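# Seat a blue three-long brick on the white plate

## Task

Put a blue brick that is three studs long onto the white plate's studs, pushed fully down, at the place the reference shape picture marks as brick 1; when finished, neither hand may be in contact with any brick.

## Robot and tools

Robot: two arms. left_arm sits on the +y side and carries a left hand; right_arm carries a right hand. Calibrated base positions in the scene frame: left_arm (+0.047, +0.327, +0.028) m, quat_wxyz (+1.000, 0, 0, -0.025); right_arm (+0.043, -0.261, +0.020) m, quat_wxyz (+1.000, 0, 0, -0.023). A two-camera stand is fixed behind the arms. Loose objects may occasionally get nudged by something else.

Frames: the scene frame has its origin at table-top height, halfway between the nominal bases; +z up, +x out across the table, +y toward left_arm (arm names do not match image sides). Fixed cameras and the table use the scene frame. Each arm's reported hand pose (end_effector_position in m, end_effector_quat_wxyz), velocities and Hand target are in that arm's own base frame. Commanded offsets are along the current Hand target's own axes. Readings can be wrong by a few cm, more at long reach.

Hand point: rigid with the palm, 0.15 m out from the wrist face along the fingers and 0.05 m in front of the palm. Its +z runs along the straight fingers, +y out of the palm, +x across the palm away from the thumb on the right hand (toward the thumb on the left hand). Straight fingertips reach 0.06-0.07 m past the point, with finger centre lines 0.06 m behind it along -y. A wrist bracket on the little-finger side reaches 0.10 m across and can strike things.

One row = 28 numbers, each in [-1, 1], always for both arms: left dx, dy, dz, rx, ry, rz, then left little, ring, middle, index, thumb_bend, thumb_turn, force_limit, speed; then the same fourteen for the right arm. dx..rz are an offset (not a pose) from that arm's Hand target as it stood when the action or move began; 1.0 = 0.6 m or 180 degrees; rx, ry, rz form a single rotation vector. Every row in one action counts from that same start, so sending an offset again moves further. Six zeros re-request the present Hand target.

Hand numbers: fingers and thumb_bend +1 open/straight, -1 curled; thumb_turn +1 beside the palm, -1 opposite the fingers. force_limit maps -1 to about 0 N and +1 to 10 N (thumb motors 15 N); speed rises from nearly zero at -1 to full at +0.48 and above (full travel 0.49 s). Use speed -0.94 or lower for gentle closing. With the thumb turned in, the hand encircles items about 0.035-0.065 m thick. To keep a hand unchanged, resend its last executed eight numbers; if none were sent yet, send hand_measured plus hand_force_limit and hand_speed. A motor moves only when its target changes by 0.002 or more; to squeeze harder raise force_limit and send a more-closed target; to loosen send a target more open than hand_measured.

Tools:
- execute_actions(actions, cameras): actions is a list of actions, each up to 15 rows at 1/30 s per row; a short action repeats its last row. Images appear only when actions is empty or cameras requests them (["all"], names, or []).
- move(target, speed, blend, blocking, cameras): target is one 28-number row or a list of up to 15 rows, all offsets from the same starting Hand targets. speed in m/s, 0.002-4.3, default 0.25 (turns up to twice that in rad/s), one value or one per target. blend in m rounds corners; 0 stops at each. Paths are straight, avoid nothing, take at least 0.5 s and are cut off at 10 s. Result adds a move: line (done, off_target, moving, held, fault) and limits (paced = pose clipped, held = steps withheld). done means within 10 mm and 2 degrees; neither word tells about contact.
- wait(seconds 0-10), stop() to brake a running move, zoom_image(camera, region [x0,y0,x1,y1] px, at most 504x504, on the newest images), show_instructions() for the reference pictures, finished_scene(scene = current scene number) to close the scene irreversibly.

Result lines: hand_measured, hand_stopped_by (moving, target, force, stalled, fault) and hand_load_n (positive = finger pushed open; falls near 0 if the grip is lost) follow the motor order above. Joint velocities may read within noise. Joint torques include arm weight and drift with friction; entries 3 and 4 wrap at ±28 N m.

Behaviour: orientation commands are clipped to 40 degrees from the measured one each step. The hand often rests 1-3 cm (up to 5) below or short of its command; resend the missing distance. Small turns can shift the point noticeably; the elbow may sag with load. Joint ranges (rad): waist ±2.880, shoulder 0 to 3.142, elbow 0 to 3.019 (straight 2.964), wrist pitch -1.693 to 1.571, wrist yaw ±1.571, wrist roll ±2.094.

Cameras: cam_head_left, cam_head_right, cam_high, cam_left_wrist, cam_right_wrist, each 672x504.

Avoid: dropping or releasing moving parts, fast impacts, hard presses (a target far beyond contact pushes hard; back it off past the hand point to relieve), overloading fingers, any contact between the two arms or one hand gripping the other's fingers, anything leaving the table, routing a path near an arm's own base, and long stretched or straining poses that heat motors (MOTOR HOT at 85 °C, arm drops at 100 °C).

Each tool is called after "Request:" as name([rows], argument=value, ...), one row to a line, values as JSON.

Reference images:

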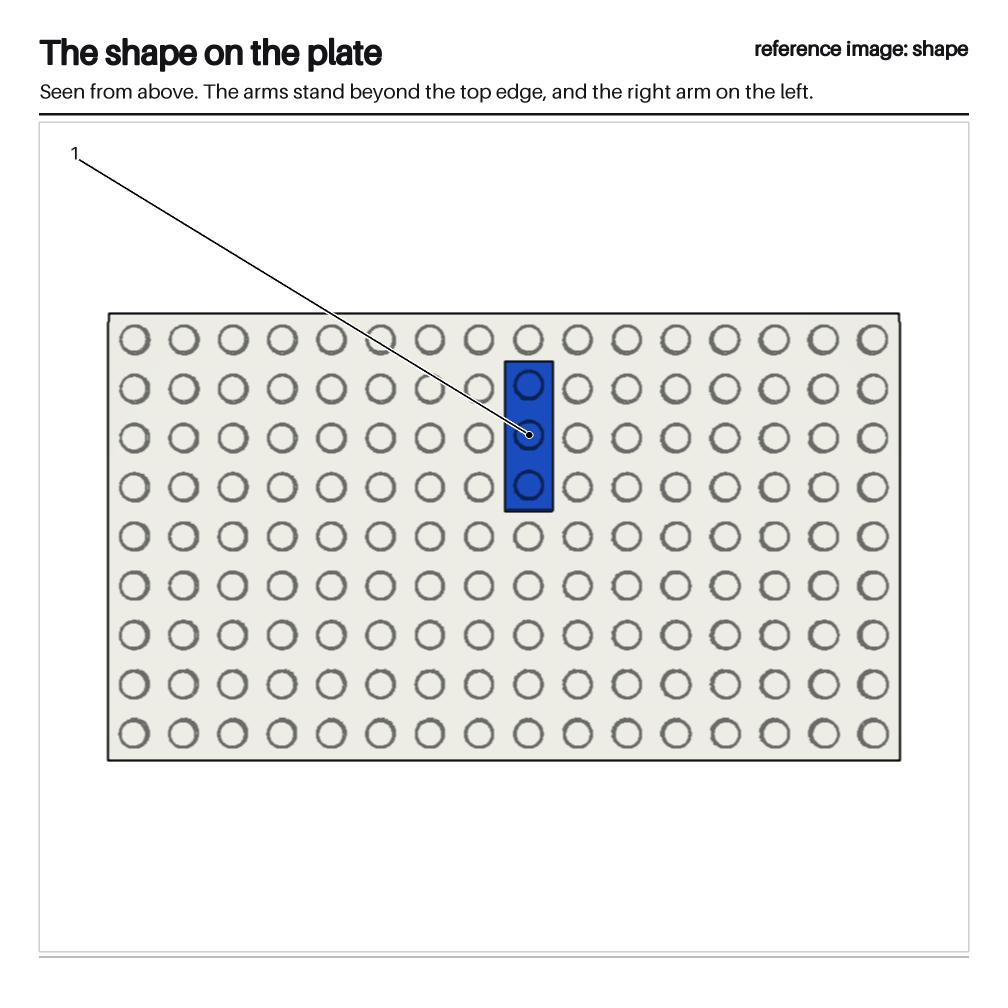

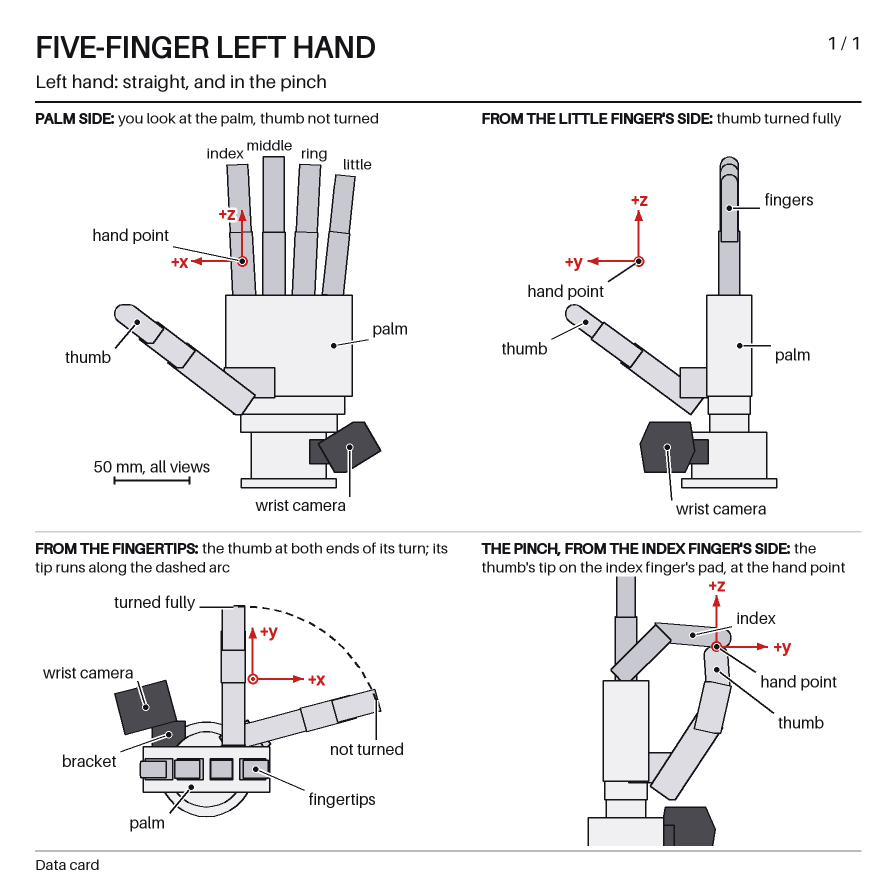

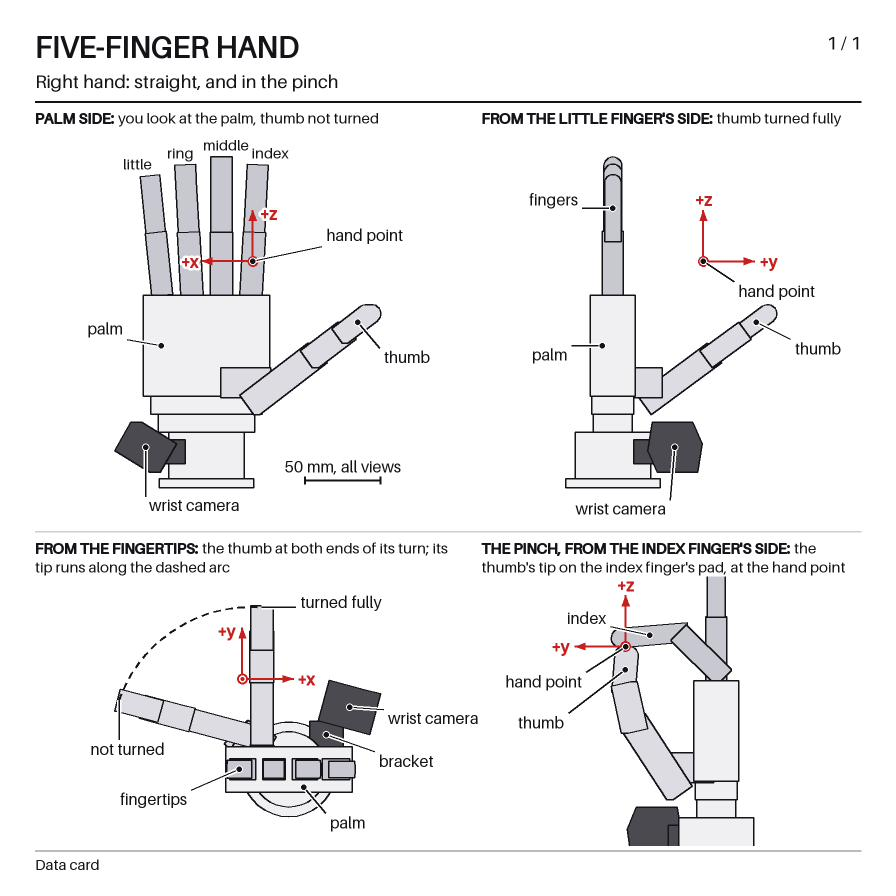

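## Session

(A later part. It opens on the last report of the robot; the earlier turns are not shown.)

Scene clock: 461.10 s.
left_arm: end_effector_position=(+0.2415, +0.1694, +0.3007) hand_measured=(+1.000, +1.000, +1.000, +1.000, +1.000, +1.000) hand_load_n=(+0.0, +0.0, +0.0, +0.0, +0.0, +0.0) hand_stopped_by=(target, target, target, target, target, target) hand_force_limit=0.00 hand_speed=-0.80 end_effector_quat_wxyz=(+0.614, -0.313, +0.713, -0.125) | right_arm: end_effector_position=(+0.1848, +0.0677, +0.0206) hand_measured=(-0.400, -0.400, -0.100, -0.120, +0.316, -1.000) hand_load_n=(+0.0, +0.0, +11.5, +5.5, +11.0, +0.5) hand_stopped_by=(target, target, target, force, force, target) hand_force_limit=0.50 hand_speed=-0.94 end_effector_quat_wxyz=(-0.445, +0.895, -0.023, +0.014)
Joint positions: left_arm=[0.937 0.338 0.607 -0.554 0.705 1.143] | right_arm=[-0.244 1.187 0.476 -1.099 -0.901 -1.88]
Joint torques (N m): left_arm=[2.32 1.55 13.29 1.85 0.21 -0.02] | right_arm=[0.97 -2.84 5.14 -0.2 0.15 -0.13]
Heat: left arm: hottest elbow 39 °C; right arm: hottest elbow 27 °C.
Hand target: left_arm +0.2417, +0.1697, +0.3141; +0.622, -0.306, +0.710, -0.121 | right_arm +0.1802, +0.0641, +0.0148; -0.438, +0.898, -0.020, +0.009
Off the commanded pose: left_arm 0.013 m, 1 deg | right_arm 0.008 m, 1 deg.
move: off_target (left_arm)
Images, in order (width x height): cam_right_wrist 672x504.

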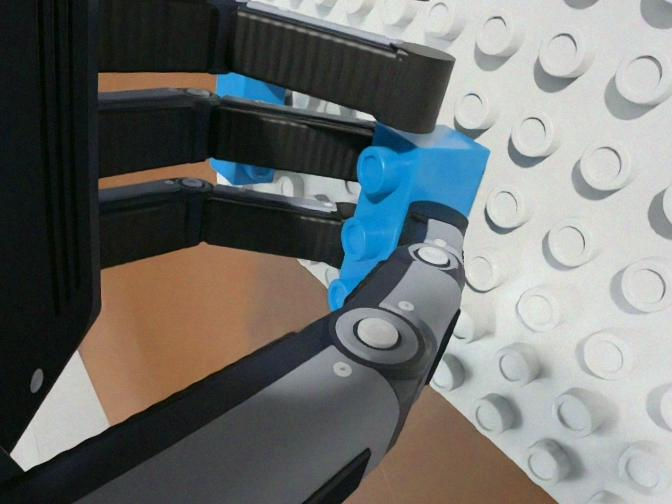

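Request:
move([
  [0,0,0,0,0,0,1,1,1,1,1,1,0,-0.8, 0,0.0158,0.0123,0,0,0,-0.4,-0.4,-0.1,-0.22,0.1,-1,0.5,-0.94],
], speed=0.03)

Request:
move([
  [0,0,0,0,0,0,1,1,1,1,1,1,0,-0.8, 0,0.0079,0.0062,0,0,0,-0.4,-0.4,-0.1,-0.22,0.1,-1,0.5,-0.94],
], speed=0.03, cameras=["cam_right_wrist"])

Request:
zoom_image(camera="cam_right_wrist", region=[320, 80, 560, 320])

Scene clock: 462.33 s.
left_arm: end_effector_position=(+0.2415, +0.1694, +0.3007) hand_measured=(+1.000, +1.000, +1.000, +1.000, +1.000, +1.000) hand_load_n=(+0.0, +0.0, +0.0, +0.0, +0.0, +0.0) hand_stopped_by=(target, target, target, target, target, target) hand_force_limit=0.00 hand_speed=-0.80 end_effector_quat_wxyz=(+0.614, -0.313, +0.713, -0.125) | right_arm: end_effector_position=(+0.1847, +0.0678, +0.0199) hand_measured=(-0.400, -0.400, -0.100, -0.120, +0.316, -1.000) hand_load_n=(+0.5, +0.0, +10.5, +4.5, +10.5, +0.5) hand_stopped_by=(target, target, target, force, force, target) hand_force_limit=0.50 hand_speed=-0.94 end_effector_quat_wxyz=(-0.447, +0.894, -0.026, +0.013)
Joint positions: left_arm=[0.937 0.338 0.607 -0.554 0.705 1.143] | right_arm=[-0.247 1.194 0.476 -1.098 -0.904 -1.879]
Joint torques (N m): left_arm=[2.32 2.26 13.18 2.21 0.31 0] | right_arm=[1.26 -0.85 3.95 1.37 0.3 -0.18]
Heat: left arm: hottest elbow 39 °C; right arm: hottest elbow 27 °C.
Hand target: left_arm +0.2417, +0.1697, +0.3141; +0.622, -0.306, +0.710, -0.121 | right_arm +0.1802, +0.0641, +0.0028; -0.438, +0.899, -0.019, +0.009
Off the commanded pose: left_arm 0.013 m, 1 deg | right_arm 0.018 m, 1 deg.
move: off_target (left_arm, right_arm)

Scene clock: 463.27 s.
left_arm: end_effector_position=(+0.2415, +0.1694, +0.3007) hand_measured=(+1.000, +1.000, +1.000, +1.000, +1.000, +1.000) hand_load_n=(+0.0, +0.0, +0.0, -0.5, +0.0, +0.0) hand_stopped_by=(target, target, target, target, target, target) hand_force_limit=0.00 hand_speed=-0.80 end_effector_quat_wxyz=(+0.614, -0.313, +0.713, -0.125) | right_arm: end_effector_position=(+0.1848, +0.0681, +0.0195) hand_measured=(-0.400, -0.400, -0.100, -0.120, +0.316, -1.000) hand_load_n=(+0.5, +0.0, +9.5, +5.0, +9.5, +1.5) hand_stopped_by=(target, target, target, force, force, target) hand_force_limit=0.50 hand_speed=-0.94 end_effector_quat_wxyz=(-0.449, +0.893, -0.035, +0.010)
Joint positions: left_arm=[0.937 0.338 0.607 -0.554 0.705 1.143] | right_arm=[-0.251 1.201 0.476 -1.094 -0.909 -1.866]
Joint torques (N m): left_arm=[2.32 1.67 13.14 2.14 0.25 0.1] | right_arm=[1.44 -0.5 3.37 1.94 0.51 -0.35]
Heat: left arm: hottest elbow 39 °C; right arm: hottest elbow 27 °C.
Hand target: left_arm +0.2417, +0.1697, +0.3141; +0.622, -0.306, +0.710, -0.121 | right_arm +0.1802, +0.0641, -0.0032; -0.439, +0.898, -0.019, +0.009
Off the commanded pose: left_arm 0.013 m, 1 deg | right_arm 0.024 m, 2 deg.
move: off_target (left_arm, right_arm)
Images, in order (width x height): cam_right_wrist 672x504.

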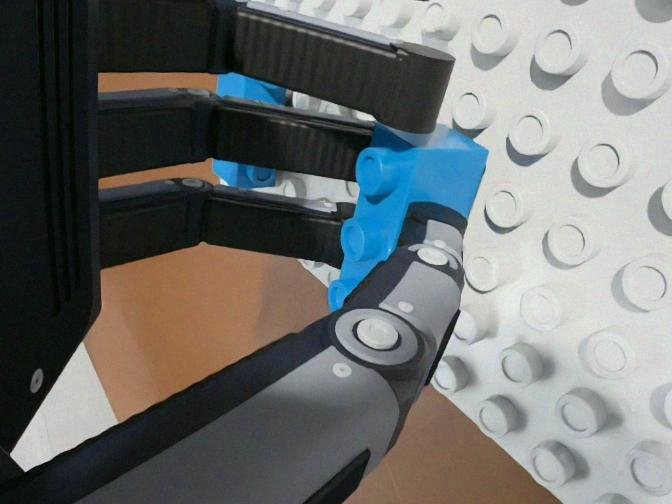

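Scaled by 2.100 from the camera's 672x504 image, which has a finer 960x720 frame.

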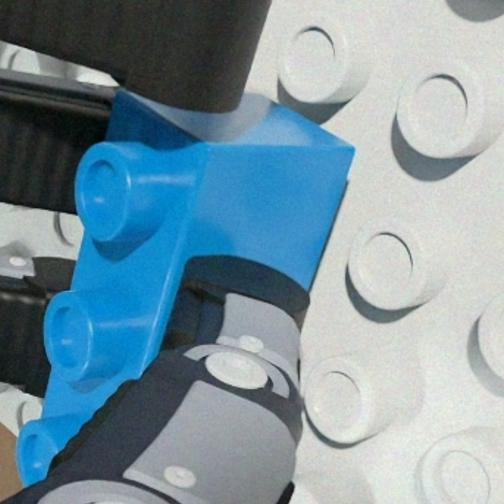

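Request:
move([
  [0,0,0,0,0,0,1,1,1,1,1,1,0,-0.8, 0,-0.026,-0.0205,0,0,0,-0.4,-0.4,-0.1,-0.22,0.1,-1,0.5,-0.94],
  [0,0,0,0,0,0,1,1,1,1,1,1,0,-0.8, 0,-0.026,-0.0205,0,0.0175,0.0137,-0.4,-0.4,-0.1,-0.22,0.1,-1,0.5,-0.94],
  [0,0,0,0,0,0,1,1,1,1,1,1,0,-0.8, 0,-0.013,-0.0103,0,0.0175,0.0137,-0.4,-0.4,-0.1,-0.22,0.1,-1,0.5,-0.94],
], speed=0.05, cameras=["cam_right_wrist"])

Request:
zoom_image(camera="cam_right_wrist", region=[320, 80, 560, 320])

Scene clock: 466.87 s.
left_arm: end_effector_position=(+0.2415, +0.1694, +0.3007) hand_measured=(+1.000, +1.000, +1.000, +1.000, +1.000, +1.000) hand_load_n=(+0.0, +0.0, +0.0, +0.0, +0.0, +0.0) hand_stopped_by=(target, target, target, target, target, target) hand_force_limit=0.00 hand_speed=-0.80 end_effector_quat_wxyz=(+0.614, -0.313, +0.713, -0.125) | right_arm: end_effector_position=(+0.1849, +0.0679, +0.0206) hand_measured=(-0.400, -0.400, -0.100, -0.120, +0.316, -1.000) hand_load_n=(+0.0, +0.0, +11.0, +5.0, +11.0, +1.0) hand_stopped_by=(target, target, target, force, force, target) hand_force_limit=0.50 hand_speed=-0.94 end_effector_quat_wxyz=(-0.446, +0.893, -0.052, +0.027)
Joint positions: left_arm=[0.937 0.338 0.607 -0.554 0.705 1.143] | right_arm=[-0.26 1.152 0.452 -1.056 -0.914 -1.805]
Joint torques (N m): left_arm=[1.44 2.02 13.33 2.03 0.21 -0.06] | right_arm=[0.91 -1.49 4.26 1.13 0.2 -0.1]
Heat: left arm: hottest elbow 39 °C; right arm: hottest elbow 27 °C.
Hand target: left_arm +0.2417, +0.1697, +0.3141; +0.622, -0.306, +0.710, -0.121 | right_arm +0.1803, +0.0640, +0.0067; -0.438, +0.897, -0.051, +0.025
Off the commanded pose: left_arm 0.013 m, 1 deg | right_arm 0.015 m, 1 deg.
move: off_target (left_arm, right_arm)
Images, in order (width x height): cam_right_wrist 672x504.

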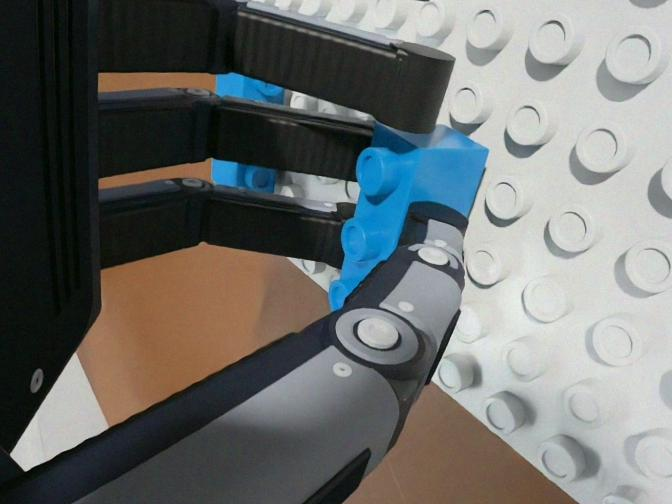

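Scaled by 2.100 from the camera's 672x504 image, which has a finer 960x720 frame.

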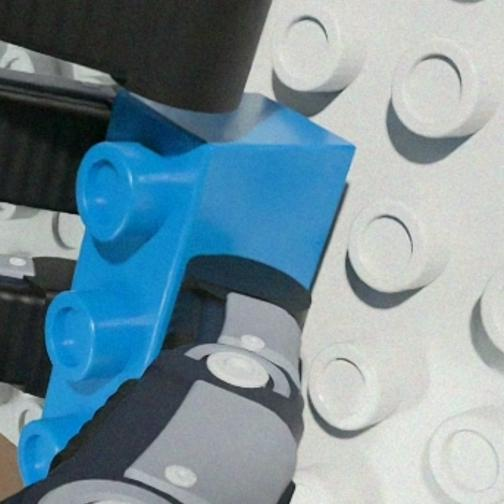

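Request:
move([
  [0,0,0,0,0,0,1,1,1,1,1,1,0,-0.8, 0,-0.0051,0.0066,0,0,0,-0.4,-0.4,-0.1,-0.22,0.1,-1,0.5,-0.94],
  [0,0,0,0,0,0,1,1,1,1,1,1,0,-0.8, 0,-0.0102,0.0131,0,0,0,-0.4,-0.4,-0.1,-0.22,0.1,-1,0.5,-0.94],
], speed=0.03, cameras=["cam_right_wrist"])

Request:
zoom_image(camera="cam_right_wrist", region=[320, 80, 560, 320])

Scene clock: 469.13 s.
left_arm: end_effector_position=(+0.2415, +0.1694, +0.3007) hand_measured=(+1.000, +1.000, +1.000, +1.000, +1.000, +1.000) hand_load_n=(+0.0, +0.0, +0.0, +0.0, +0.0, +0.0) hand_stopped_by=(target, target, target, target, target, target) hand_force_limit=0.00 hand_speed=-0.80 end_effector_quat_wxyz=(+0.614, -0.313, +0.713, -0.125) | right_arm: end_effector_position=(+0.1860, +0.0732, +0.0191) hand_measured=(-0.400, -0.400, -0.100, -0.120, +0.316, -1.000) hand_load_n=(+0.0, +0.0, +11.5, +5.0, +5.5, -2.0) hand_stopped_by=(target, target, target, force, force, target) hand_force_limit=0.50 hand_speed=-0.94 end_effector_quat_wxyz=(-0.445, +0.893, -0.066, +0.025)
Joint positions: left_arm=[0.937 0.338 0.607 -0.554 0.705 1.143] | right_arm=[-0.236 1.143 0.442 -1.009 -0.917 -1.729]
Joint torques (N m): left_arm=[2.14 2.32 13.39 1.85 0.23 0.02] | right_arm=[2.67 -2.43 4.12 1.32 0.01 -0.12]
Heat: left arm: hottest elbow 39 °C; right arm: hottest elbow 27 °C.
Hand target: left_arm +0.2417, +0.1697, +0.3141; +0.622, -0.306, +0.710, -0.121 | right_arm +0.1813, +0.0739, +0.0067; -0.438, +0.897, -0.051, +0.025
Off the commanded pose: left_arm 0.013 m, 1 deg | right_arm 0.013 m, 2 deg.
move: off_target (left_arm, right_arm)
Images, in order (width x height): cam_right_wrist 672x504.

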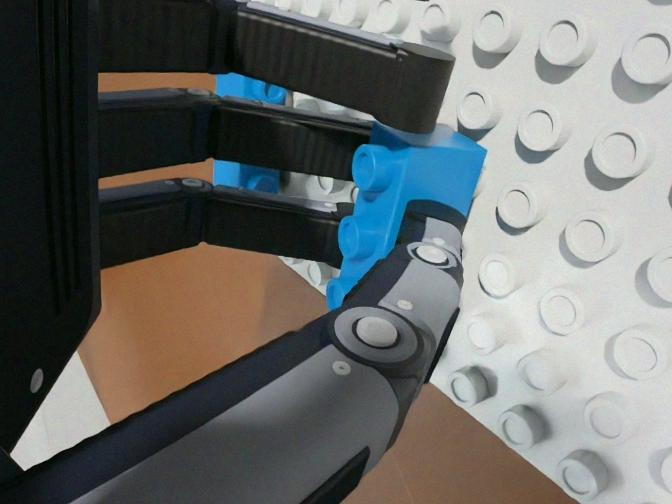

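Scaled by 2.100 from the camera's 672x504 image, which has a finer 960x720 frame.

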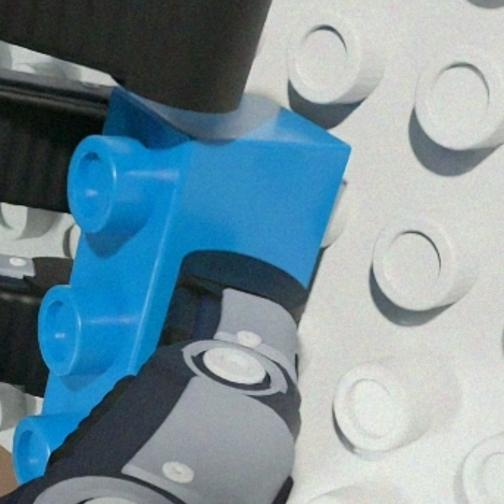

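Request:
execute_actions(actions=[], cameras=["cam_right_wrist"])

Scene clock: 470.80 s.
left_arm: end_effector_position=(+0.2415, +0.1694, +0.3007) hand_measured=(+1.000, +1.000, +1.000, +1.000, +1.000, +1.000) hand_load_n=(+0.0, +0.0, +0.0, -0.5, +0.0, +0.0) hand_stopped_by=(target, target, target, target, target, target) hand_force_limit=0.00 hand_speed=-0.80 end_effector_quat_wxyz=(+0.614, -0.313, +0.713, -0.125) | right_arm: end_effector_position=(+0.1860, +0.0732, +0.0191) hand_measured=(-0.400, -0.400, -0.100, -0.120, +0.316, -1.000) hand_load_n=(+0.0, +0.0, +11.5, +5.0, +6.0, -2.0) hand_stopped_by=(target, target, target, force, force, target) hand_force_limit=0.50 hand_speed=-0.94 end_effector_quat_wxyz=(-0.445, +0.893, -0.066, +0.025)
Joint positions: left_arm=[0.937 0.338 0.607 -0.554 0.705 1.143] | right_arm=[-0.236 1.143 0.442 -1.009 -0.917 -1.729]
Joint velocities: within noise
Joint torques (N m): left_arm=[1.85 2.02 13.14 2.09 0.19 0.01] | right_arm=[2.78 -2.43 4.15 1.24 0.01 -0.14]
Motor temperatures (°C): left_arm=[19 17 39 20 17 19] | right_arm=[25 21 26 19 21 18]
Heat: left arm: hottest elbow 39 °C; right arm: hottest elbow 26 °C.
Hand target: left_arm +0.2417, +0.1697, +0.3141; +0.622, -0.306, +0.710, -0.121 | right_arm +0.1814, +0.0738, +0.0067; -0.438, +0.897, -0.051, +0.025
Off the commanded pose: left_arm 0.013 m, 1 deg | right_arm 0.013 m, 2 deg.
Images, in order (width x height): cam_right_wrist 672x504.

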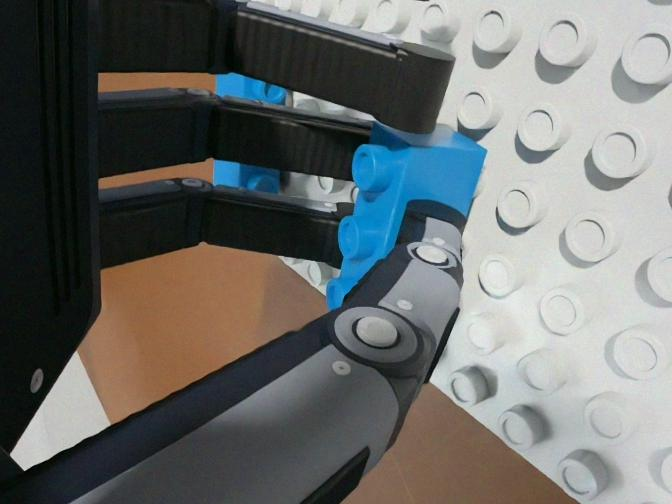

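Request:
move([
  [0,0,0,0,0,0,1,1,1,1,1,1,0,-0.8,0.0007,-0.0003,-0.0213,0,0,0,-0.4,-0.4,-0.1,-0.22,0.1,-1,0.5,-0.94],
], speed=0.03, cameras=["cam_right_wrist"])

Request:
zoom_image(camera="cam_right_wrist", region=[320, 80, 560, 320])

Scene clock: 472.47 s.
left_arm: end_effector_position=(+0.2415, +0.1694, +0.3007) hand_measured=(+1.000, +1.000, +1.000, +1.000, +1.000, +1.000) hand_load_n=(+0.0, +0.0, +0.0, +0.0, +0.0, +0.0) hand_stopped_by=(target, target, target, target, target, target) hand_force_limit=0.00 hand_speed=-0.80 end_effector_quat_wxyz=(+0.614, -0.313, +0.713, -0.125) | right_arm: end_effector_position=(+0.1834, +0.0698, +0.0189) hand_measured=(-0.400, -0.400, -0.100, -0.120, +0.316, -1.000) hand_load_n=(+0.0, +0.5, +12.5, +6.0, +8.5, -1.5) hand_stopped_by=(target, target, target, force, force, target) hand_force_limit=0.50 hand_speed=-0.94 end_effector_quat_wxyz=(-0.445, +0.894, -0.047, +0.030)
Joint positions: left_arm=[0.937 0.338 0.607 -0.554 0.705 1.143] | right_arm=[-0.252 1.142 0.442 -1.043 -0.914 -1.802]
Joint torques (N m): left_arm=[1.61 3.72 13.04 1.99 0.19 -0.01] | right_arm=[0.21 -2.14 5.86 -0.38 0.19 -0.09]
Heat: left arm: hottest elbow 39 °C; right arm: hottest elbow 26 °C.
Hand target: left_arm +0.2417, +0.1697, +0.3141; +0.622, -0.306, +0.710, -0.121 | right_arm +0.1807, +0.0640, +0.0147; -0.438, +0.897, -0.051, +0.025
Off the commanded pose: left_arm 0.013 m, 1 deg | right_arm 0.008 m, 1 deg.
move: off_target (left_arm)
Images, in order (width x height): cam_right_wrist 672x504.

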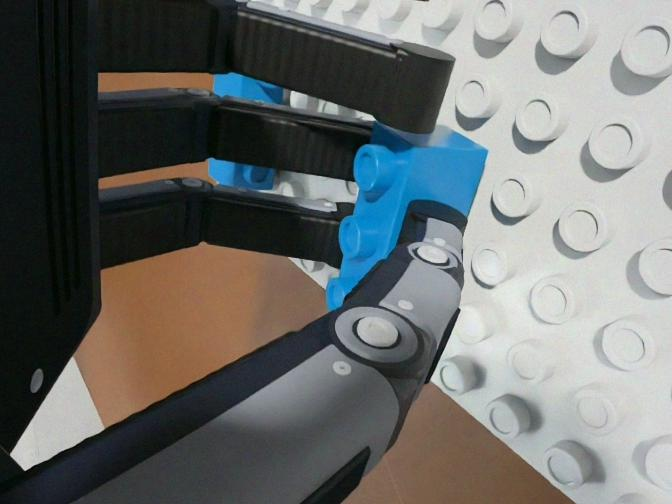

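Scaled by 2.100 from the camera's 672x504 image, which has a finer 960x720 frame.

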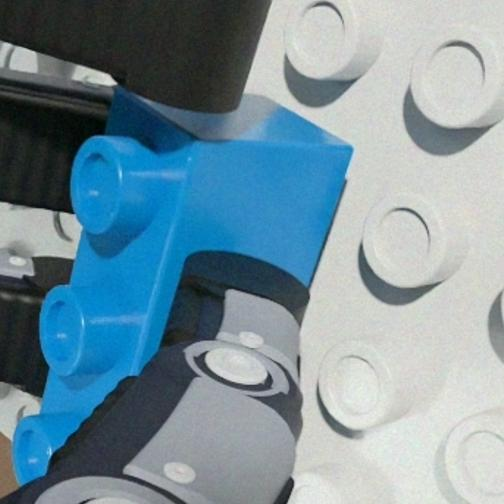

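Request:
move([
  [0,0,0,0,0,0,1,1,1,1,1,1,0,-0.8,0.0100,-0.0002,0.0003,0,0,0,-0.4,-0.4,-0.1,-0.22,0.1,-1,0.5,-0.94],
], speed=0.03, cameras=["cam_right_wrist"])

Request:
zoom_image(camera="cam_right_wrist", region=[320, 80, 560, 320])

Scene clock: 473.83 s.
left_arm: end_effector_position=(+0.2415, +0.1694, +0.3007) hand_measured=(+1.000, +1.000, +1.000, +1.000, +1.000, +1.000) hand_load_n=(+0.0, +0.0, +0.0, +0.0, +0.0, +0.0) hand_stopped_by=(target, target, target, target, target, target) hand_force_limit=0.00 hand_speed=-0.80 end_effector_quat_wxyz=(+0.614, -0.313, +0.713, -0.125) | right_arm: end_effector_position=(+0.1833, +0.0701, +0.0181) hand_measured=(-0.400, -0.400, -0.100, -0.120, +0.316, -1.000) hand_load_n=(+0.0, +0.0, +12.0, +6.0, +7.0, -2.0) hand_stopped_by=(target, target, target, force, force, target) hand_force_limit=0.50 hand_speed=-0.94 end_effector_quat_wxyz=(-0.447, +0.893, -0.050, +0.026)
Joint positions: left_arm=[0.937 0.338 0.607 -0.554 0.705 1.143] | right_arm=[-0.252 1.154 0.444 -1.043 -0.916 -1.8]
Joint torques (N m): left_arm=[2.14 2.32 13.34 2.18 0.17 0.03] | right_arm=[0.62 -1.61 6.6 -0.01 0.23 -0.04]
Heat: left arm: hottest elbow 39 °C; right arm: hottest elbow 26 °C.
Hand target: left_arm +0.2417, +0.1697, +0.3141; +0.622, -0.306, +0.710, -0.121 | right_arm +0.1866, +0.0635, +0.0147; -0.438, +0.897, -0.051, +0.025
Off the commanded pose: left_arm 0.013 m, 1 deg | right_arm 0.008 m, 1 deg.
move: off_target (left_arm)
Images, in order (width x height): cam_right_wrist 672x504.

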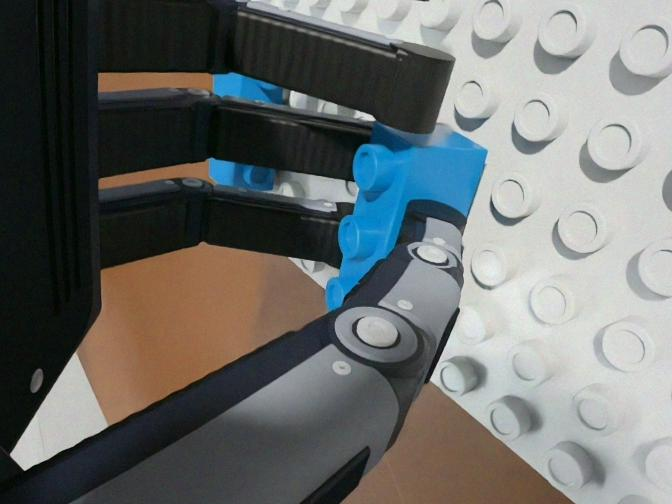

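Scaled by 2.100 from the camera's 672x504 image, which has a finer 960x720 frame.

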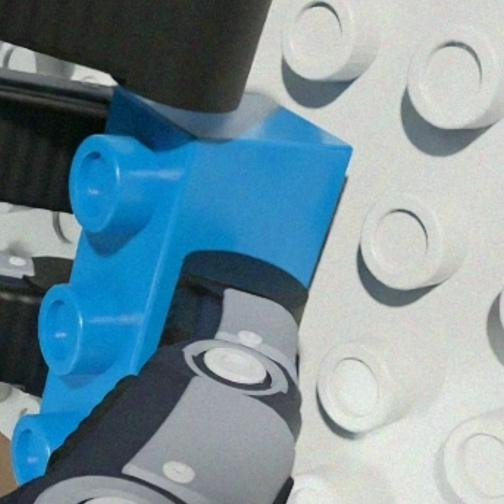

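Request:
move([
  [0,0,0,0,0,0,1,1,1,1,1,1,0,-0.8,0.0083,-0.0034,-0.0021,0,0,0,-0.4,-0.4,-0.1,-0.22,0.1,-1,0.5,-0.94],
], speed=0.03, cameras=["cam_right_wrist"])

Request:
zoom_image(camera="cam_right_wrist", region=[320, 80, 560, 320])

Scene clock: 475.73 s.
left_arm: end_effector_position=(+0.2415, +0.1694, +0.3007) hand_measured=(+1.000, +1.000, +1.000, +1.000, +1.000, +1.000) hand_load_n=(+0.0, +0.0, -0.5, +0.0, +0.0, +0.0) hand_stopped_by=(target, target, target, target, target, target) hand_force_limit=0.00 hand_speed=-0.80 end_effector_quat_wxyz=(+0.614, -0.313, +0.713, -0.125) | right_arm: end_effector_position=(+0.1840, +0.0700, +0.0185) hand_measured=(-0.400, -0.400, -0.100, -0.120, +0.316, -1.000) hand_load_n=(+0.0, +0.0, +12.0, +5.5, +8.0, -2.0) hand_stopped_by=(target, target, target, force, force, target) hand_force_limit=0.50 hand_speed=-0.94 end_effector_quat_wxyz=(-0.448, +0.892, -0.055, +0.022)
Joint positions: left_arm=[0.937 0.338 0.607 -0.554 0.705 1.143] | right_arm=[-0.252 1.163 0.45 -1.046 -0.916 -1.794]
Joint torques (N m): left_arm=[1.49 2.43 13.48 2.18 0.18 0.01] | right_arm=[0.85 -1.96 7.17 0.03 0.19 -0.02]
Heat: left arm: hottest elbow 39 °C; right arm: hottest elbow 26 °C.
Hand target: left_arm +0.2417, +0.1697, +0.3141; +0.622, -0.306, +0.710, -0.121 | right_arm +0.1917, +0.0632, +0.0171; -0.438, +0.897, -0.051, +0.025
Off the commanded pose: left_arm 0.013 m, 1 deg | right_arm 0.010 m, 1 deg.
move: off_target (left_arm)
Images, in order (width x height): cam_right_wrist 672x504.

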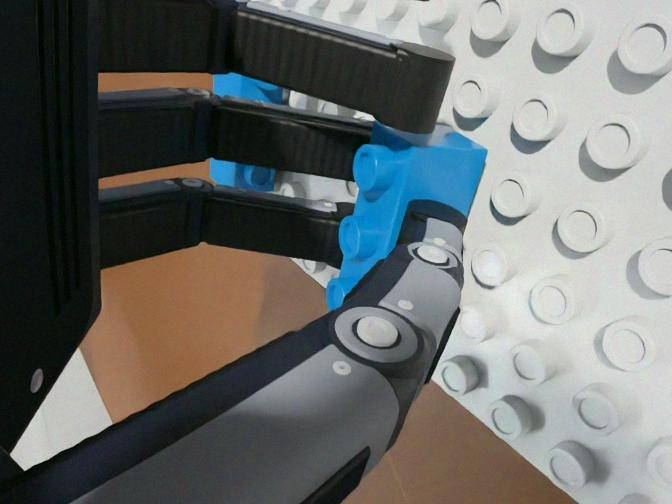

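Scaled by 2.100 from the camera's 672x504 image, which has a finer 960x720 frame.

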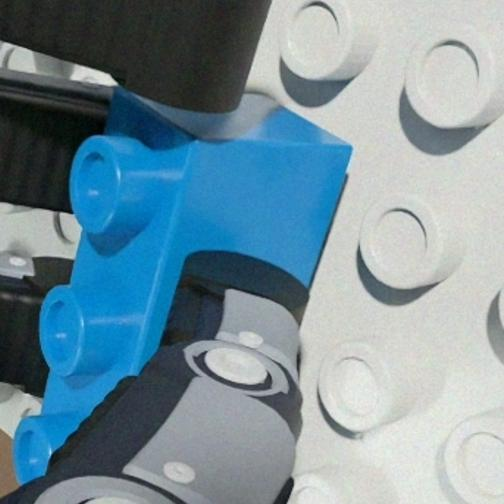

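Request:
move([
  [0,0,0,0,0,0,1,1,1,1,1,1,0,-0.8,0.0083,-0.0015,-0.0010,0,0,0,-0.4,-0.4,-0.1,-0.22,0.1,-1,0.5,-0.94],
], speed=0.03, cameras=["cam_right_wrist"])

Request:
zoom_image(camera="cam_right_wrist", region=[320, 80, 560, 320])

Scene clock: 476.77 s.
left_arm: end_effector_position=(+0.2415, +0.1694, +0.3007) hand_measured=(+1.000, +1.000, +1.000, +1.000, +1.000, +1.000) hand_load_n=(+0.5, +0.0, +0.0, +0.0, +0.0, +0.0) hand_stopped_by=(target, target, target, target, target, target) hand_force_limit=0.00 hand_speed=-0.80 end_effector_quat_wxyz=(+0.614, -0.313, +0.713, -0.125) | right_arm: end_effector_position=(+0.1846, +0.0700, +0.0187) hand_measured=(-0.400, -0.400, -0.100, -0.120, +0.316, -1.000) hand_load_n=(+0.0, +0.0, +11.0, +5.0, +9.5, -1.0) hand_stopped_by=(target, target, target, force, force, target) hand_force_limit=0.50 hand_speed=-0.94 end_effector_quat_wxyz=(-0.449, +0.892, -0.060, +0.017)
Joint positions: left_arm=[0.937 0.338 0.607 -0.554 0.705 1.143] | right_arm=[-0.252 1.174 0.456 -1.048 -0.916 -1.786]
Joint torques (N m): left_arm=[1.96 1.85 13.29 2.26 0.16 0.05] | right_arm=[1.44 -2.2 7.62 0.27 0.21 -0.05]
Heat: left arm: hottest elbow 39 °C; right arm: hottest elbow 26 °C.
Hand target: left_arm +0.2417, +0.1697, +0.3141; +0.622, -0.306, +0.710, -0.121 | right_arm +0.1965, +0.0627, +0.0181; -0.438, +0.897, -0.051, +0.024
Off the commanded pose: left_arm 0.013 m, 1 deg | right_arm 0.014 m, 2 deg.
move: off_target (left_arm, right_arm)
Images, in order (width x height): cam_right_wrist 672x504.

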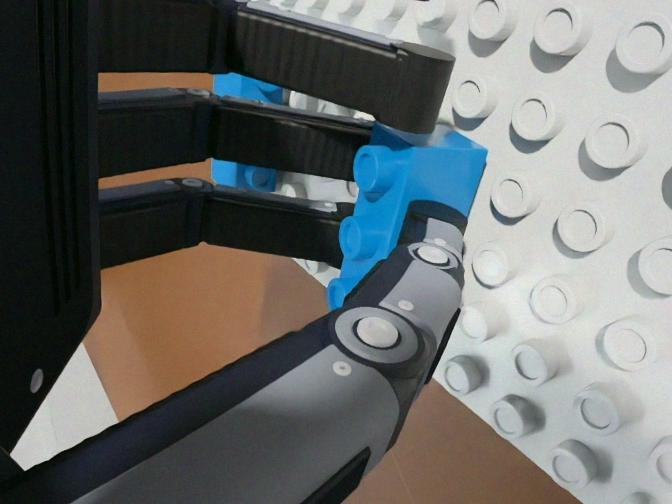

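Scaled by 2.100 from the camera's 672x504 image, which has a finer 960x720 frame.

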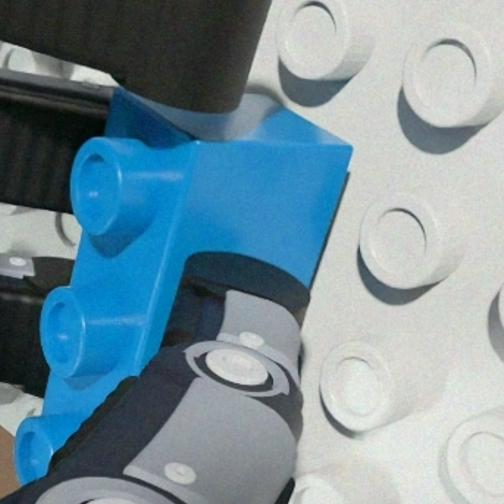

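Request:
execute_actions(actions=[], cameras=["cam_head_left", "cam_high"])

Request:
zoom_image(camera="cam_high", region=[230, 150, 380, 300])

Scene clock: 477.57 s.
left_arm: end_effector_position=(+0.2415, +0.1694, +0.3007) hand_measured=(+1.000, +1.000, +1.000, +1.000, +1.000, +1.000) hand_load_n=(+0.5, +0.0, +0.0, +0.0, +0.0, +0.0) hand_stopped_by=(target, target, target, target, target, target) hand_force_limit=0.00 hand_speed=-0.80 end_effector_quat_wxyz=(+0.614, -0.313, +0.713, -0.125) | right_arm: end_effector_position=(+0.1846, +0.0700, +0.0187) hand_measured=(-0.400, -0.400, -0.100, -0.120, +0.316, -1.000) hand_load_n=(+0.5, +0.0, +11.0, +5.0, +9.5, -1.5) hand_stopped_by=(target, target, target, force, force, target) hand_force_limit=0.50 hand_speed=-0.94 end_effector_quat_wxyz=(-0.449, +0.892, -0.060, +0.016)
Joint positions: left_arm=[0.937 0.338 0.607 -0.554 0.705 1.143] | right_arm=[-0.252 1.174 0.456 -1.048 -0.916 -1.786]
Joint velocities: within noise
Joint torques (N m): left_arm=[2.61 2.02 13.59 1.84 0.26 0.02] | right_arm=[1.32 -2.08 7.62 0.25 0.2 -0.05]
Motor temperatures (°C): left_arm=[19 17 39 20 17 19] | right_arm=[25 21 26 19 21 18]
Heat: left arm: hottest elbow 39 °C; right arm: hottest elbow 26 °C.
Hand target: left_arm +0.2417, +0.1697, +0.3141; +0.622, -0.306, +0.710, -0.121 | right_arm +0.1965, +0.0627, +0.0181; -0.438, +0.897, -0.051, +0.024
Off the commanded pose: left_arm 0.013 m, 1 deg | right_arm 0.014 m, 2 deg.
Images, in order (width x height): cam_head_left 672x504, cam_high 672x504.

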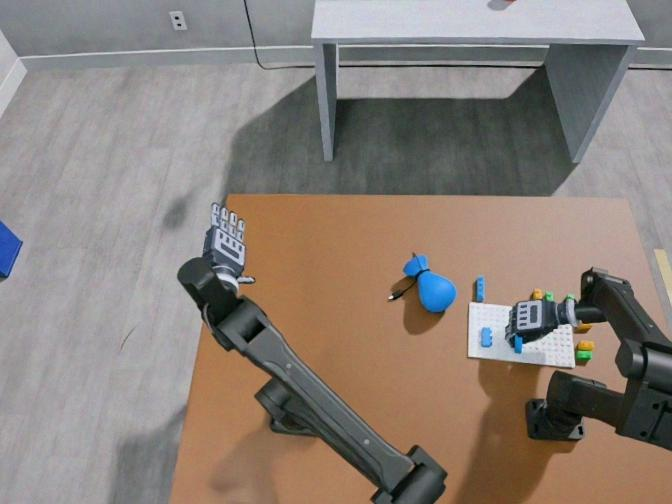

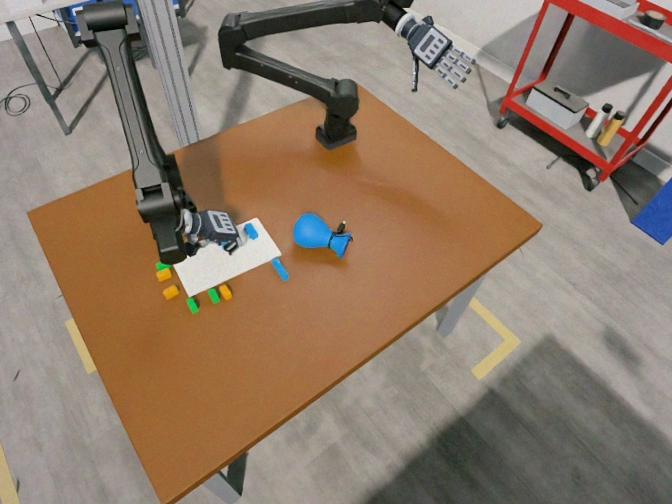

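Scaled by 3.360 from the camera's 672x504 image, which has a finer 960x720 frame.

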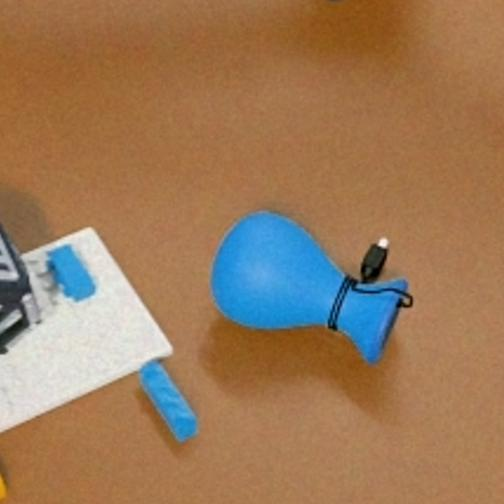

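Request:
zoom_image(camera="cam_high", region=[215, 215, 275, 260])

Request:
zoom_image(camera="cam_head_left", region=[470, 310, 540, 360])

Scaled by 8.400 from the camera's 672x504 image, which has a finer 960x720 frame.

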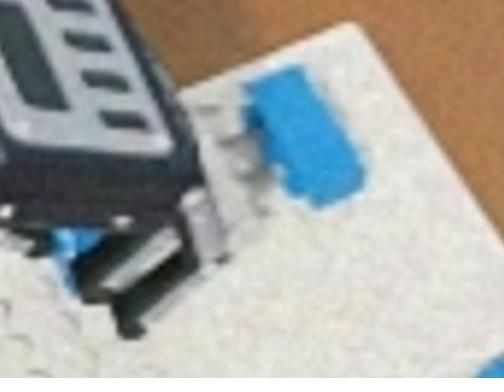

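Scaled by 7.200 from the camera's 672x504 image, which has a finer 960x720 frame.

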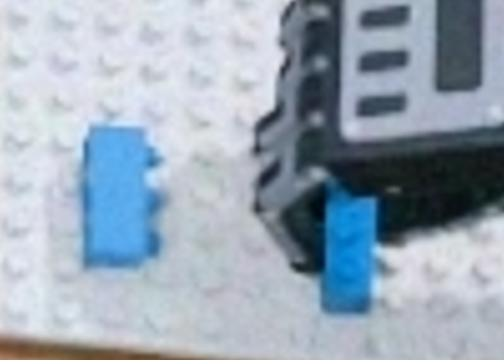

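Request:
zoom_image(camera="cam_head_left", region=[496, 322, 546, 372])

Scaled by 10.080 from the camera's 672x504 image, which has a finer 960x720 frame.

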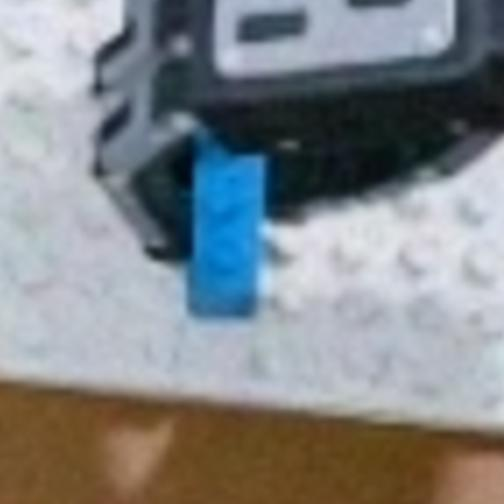

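Request:
zoom_image(camera="cam_head_left", region=[505, 335, 535, 365])

Scaled by 16.800 from the camera's 672x504 image, which has a finer 960x720 frame.

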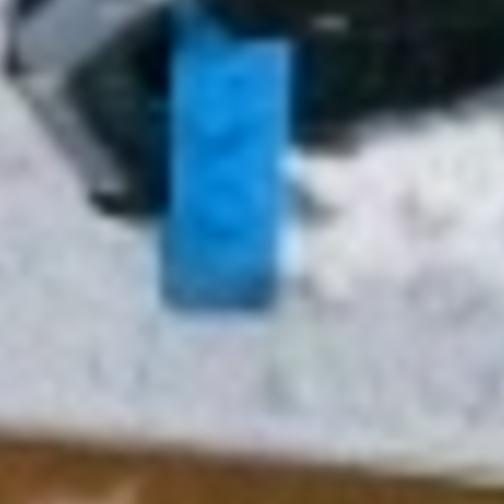

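Request:
move([
  [0,0,0,0,0,0,1,1,1,1,1,1,0,-0.8,-0.0078,-0.0192,-0.0063,0,0,0,-0.4,-0.4,-0.1,-0.22,0.1,-1,0.5,-0.94],
  [0,0,0,0,0,0,1,1,1,1,1,1,0,-0.8,0.0089,-0.0192,-0.0063,0,0,0,-0.4,-0.4,-0.1,-0.22,0.1,-1,0.5,-0.94],
  [0,0,0,0,0,0,1,1,1,1,1,1,0,-0.8,-0.0211,-0.0192,-0.0063,0,0,0,-0.4,-0.4,-0.1,-0.22,0.1,-1,0.5,-0.94],
  [0,0,0,0,0,0,1,1,1,1,1,1,0,-0.8,0.0022,-0.0192,-0.0063,0,0,0,-0.4,-0.4,-0.1,-0.22,0.1,-1,0.5,-0.94],
  [0,0,0,0,0,0,1,1,1,1,1,1,0,-0.8,-0.0128,-0.0192,-0.0063,0,0,0,-0.4,-0.4,-0.1,-0.22,0.1,-1,0.5,-0.94],
  [0,0,0,0,0,0,1,1,1,1,1,1,0,-0.8,-0.0078,-0.0192,-0.0063,0,0,0,-0.4,-0.4,-0.1,-0.22,0.1,-1,0.5,-0.94],
], speed=0.06, cameras=["cam_right_wrist", "cam_head_left"])

Request:
zoom_image(camera="cam_right_wrist", region=[320, 80, 560, 320])

Request:
zoom_image(camera="cam_head_left", region=[496, 322, 546, 372])

Scene clock: 483.23 s.
left_arm: end_effector_position=(+0.2415, +0.1694, +0.3007) hand_measured=(+1.000, +1.000, +1.000, +1.000, +1.000, +1.000) hand_load_n=(+0.0, +0.0, +0.0, +0.0, +0.0, +0.0) hand_stopped_by=(target, target, target, target, target, target) hand_force_limit=0.00 hand_speed=-0.80 end_effector_quat_wxyz=(+0.614, -0.313, +0.713, -0.125) | right_arm: end_effector_position=(+0.1843, +0.0691, +0.0255) hand_measured=(-0.400, -0.400, -0.100, -0.120, +0.316, -1.000) hand_load_n=(+0.0, +0.0, +10.0, +5.5, +10.5, -0.5) hand_stopped_by=(target, target, target, force, force, target) hand_force_limit=0.50 hand_speed=-0.94 end_effector_quat_wxyz=(-0.440, +0.896, -0.056, +0.017)
Joint positions: left_arm=[0.937 0.338 0.607 -0.554 0.705 1.143] | right_arm=[-0.24 1.14 0.465 -1.072 -0.899 -1.771]
Joint torques (N m): left_arm=[2.67 2.96 13.05 2.21 0.23 0.02] | right_arm=[1.73 -3.31 7.35 -0.13 -0.65 0.06]
Heat: left arm: hottest elbow 39 °C; right arm: hottest elbow 26 °C.
Hand target: left_arm +0.2417, +0.1697, +0.3141; +0.622, -0.306, +0.710, -0.121 | right_arm +0.1924, +0.0674, +0.0295; -0.438, +0.897, -0.051, +0.024
Off the commanded pose: left_arm 0.013 m, 1 deg | right_arm 0.009 m, 1 deg.
move: off_target (left_arm)
Images, in order (width x height): cam_head_left 672x504, cam_right_wrist 672x504.

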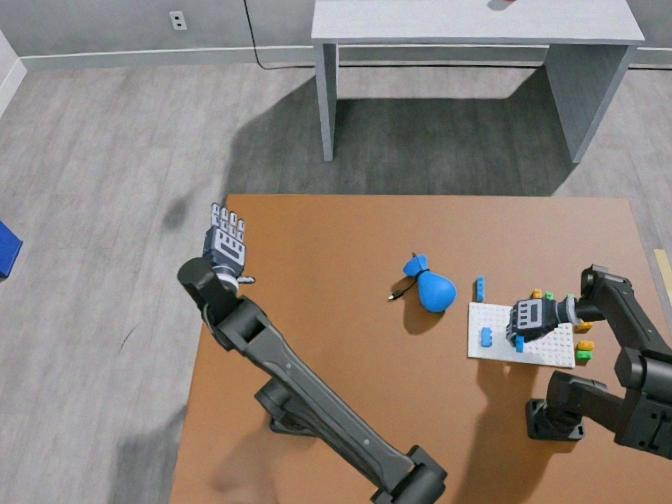

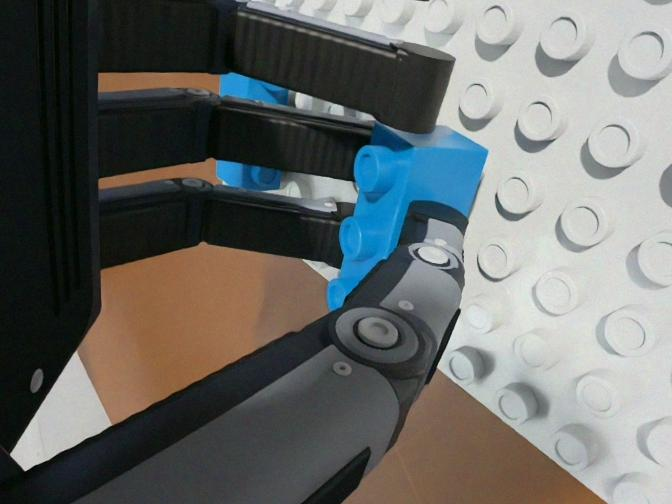

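Scaled by 2.100 from the camera's 672x504 image, which has a finer 960x720 frame.

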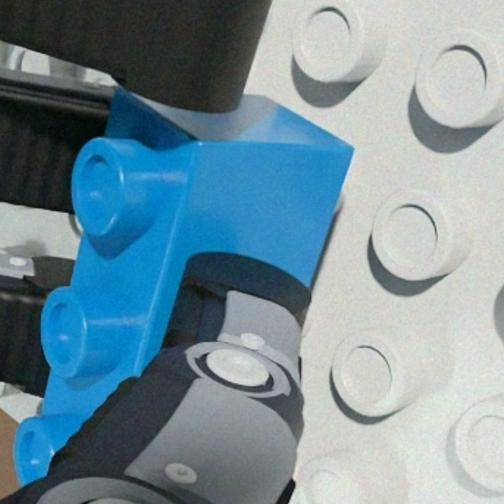

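Scaled by 10.080 from the camera's 672x504 image, which has a finer 960x720 frame.

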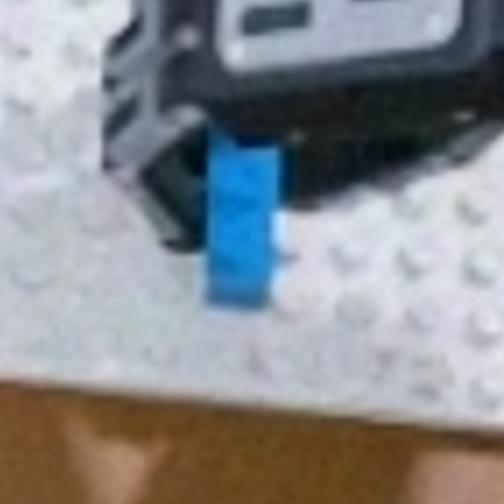

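Request:
zoom_image(camera="cam_head_left", region=[462, 295, 582, 385])

Scaled by 4.200 from the camera's 672x504 image, which has a finer 960x720 frame.

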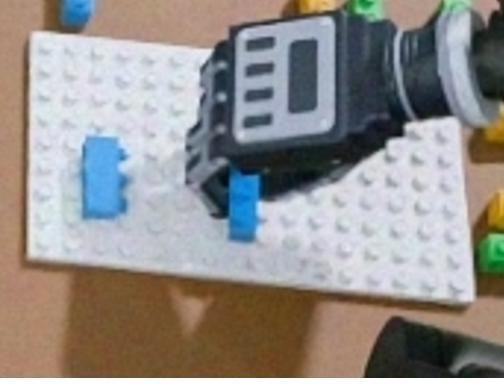

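Request:
zoom_image(camera="cam_head_left", region=[460, 330, 510, 380])

Request:
zoom_image(camera="cam_head_left", region=[540, 330, 590, 380])

Scaled by 10.080 from the camera's 672x504 image, which has a finer 960x720 frame.

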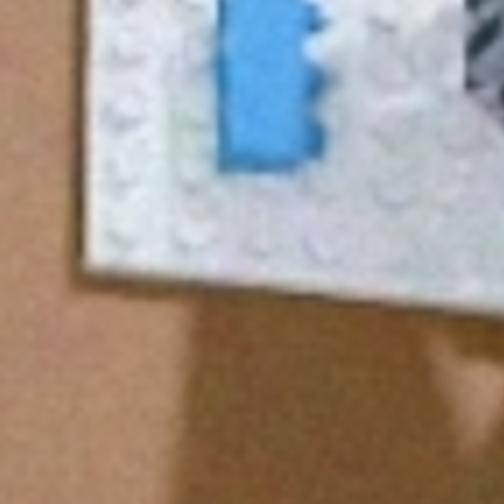

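Scaled by 10.080 from the camera's 672x504 image, which has a finer 960x720 frame.

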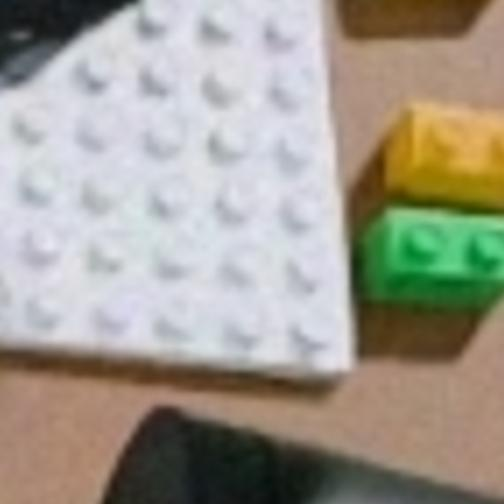

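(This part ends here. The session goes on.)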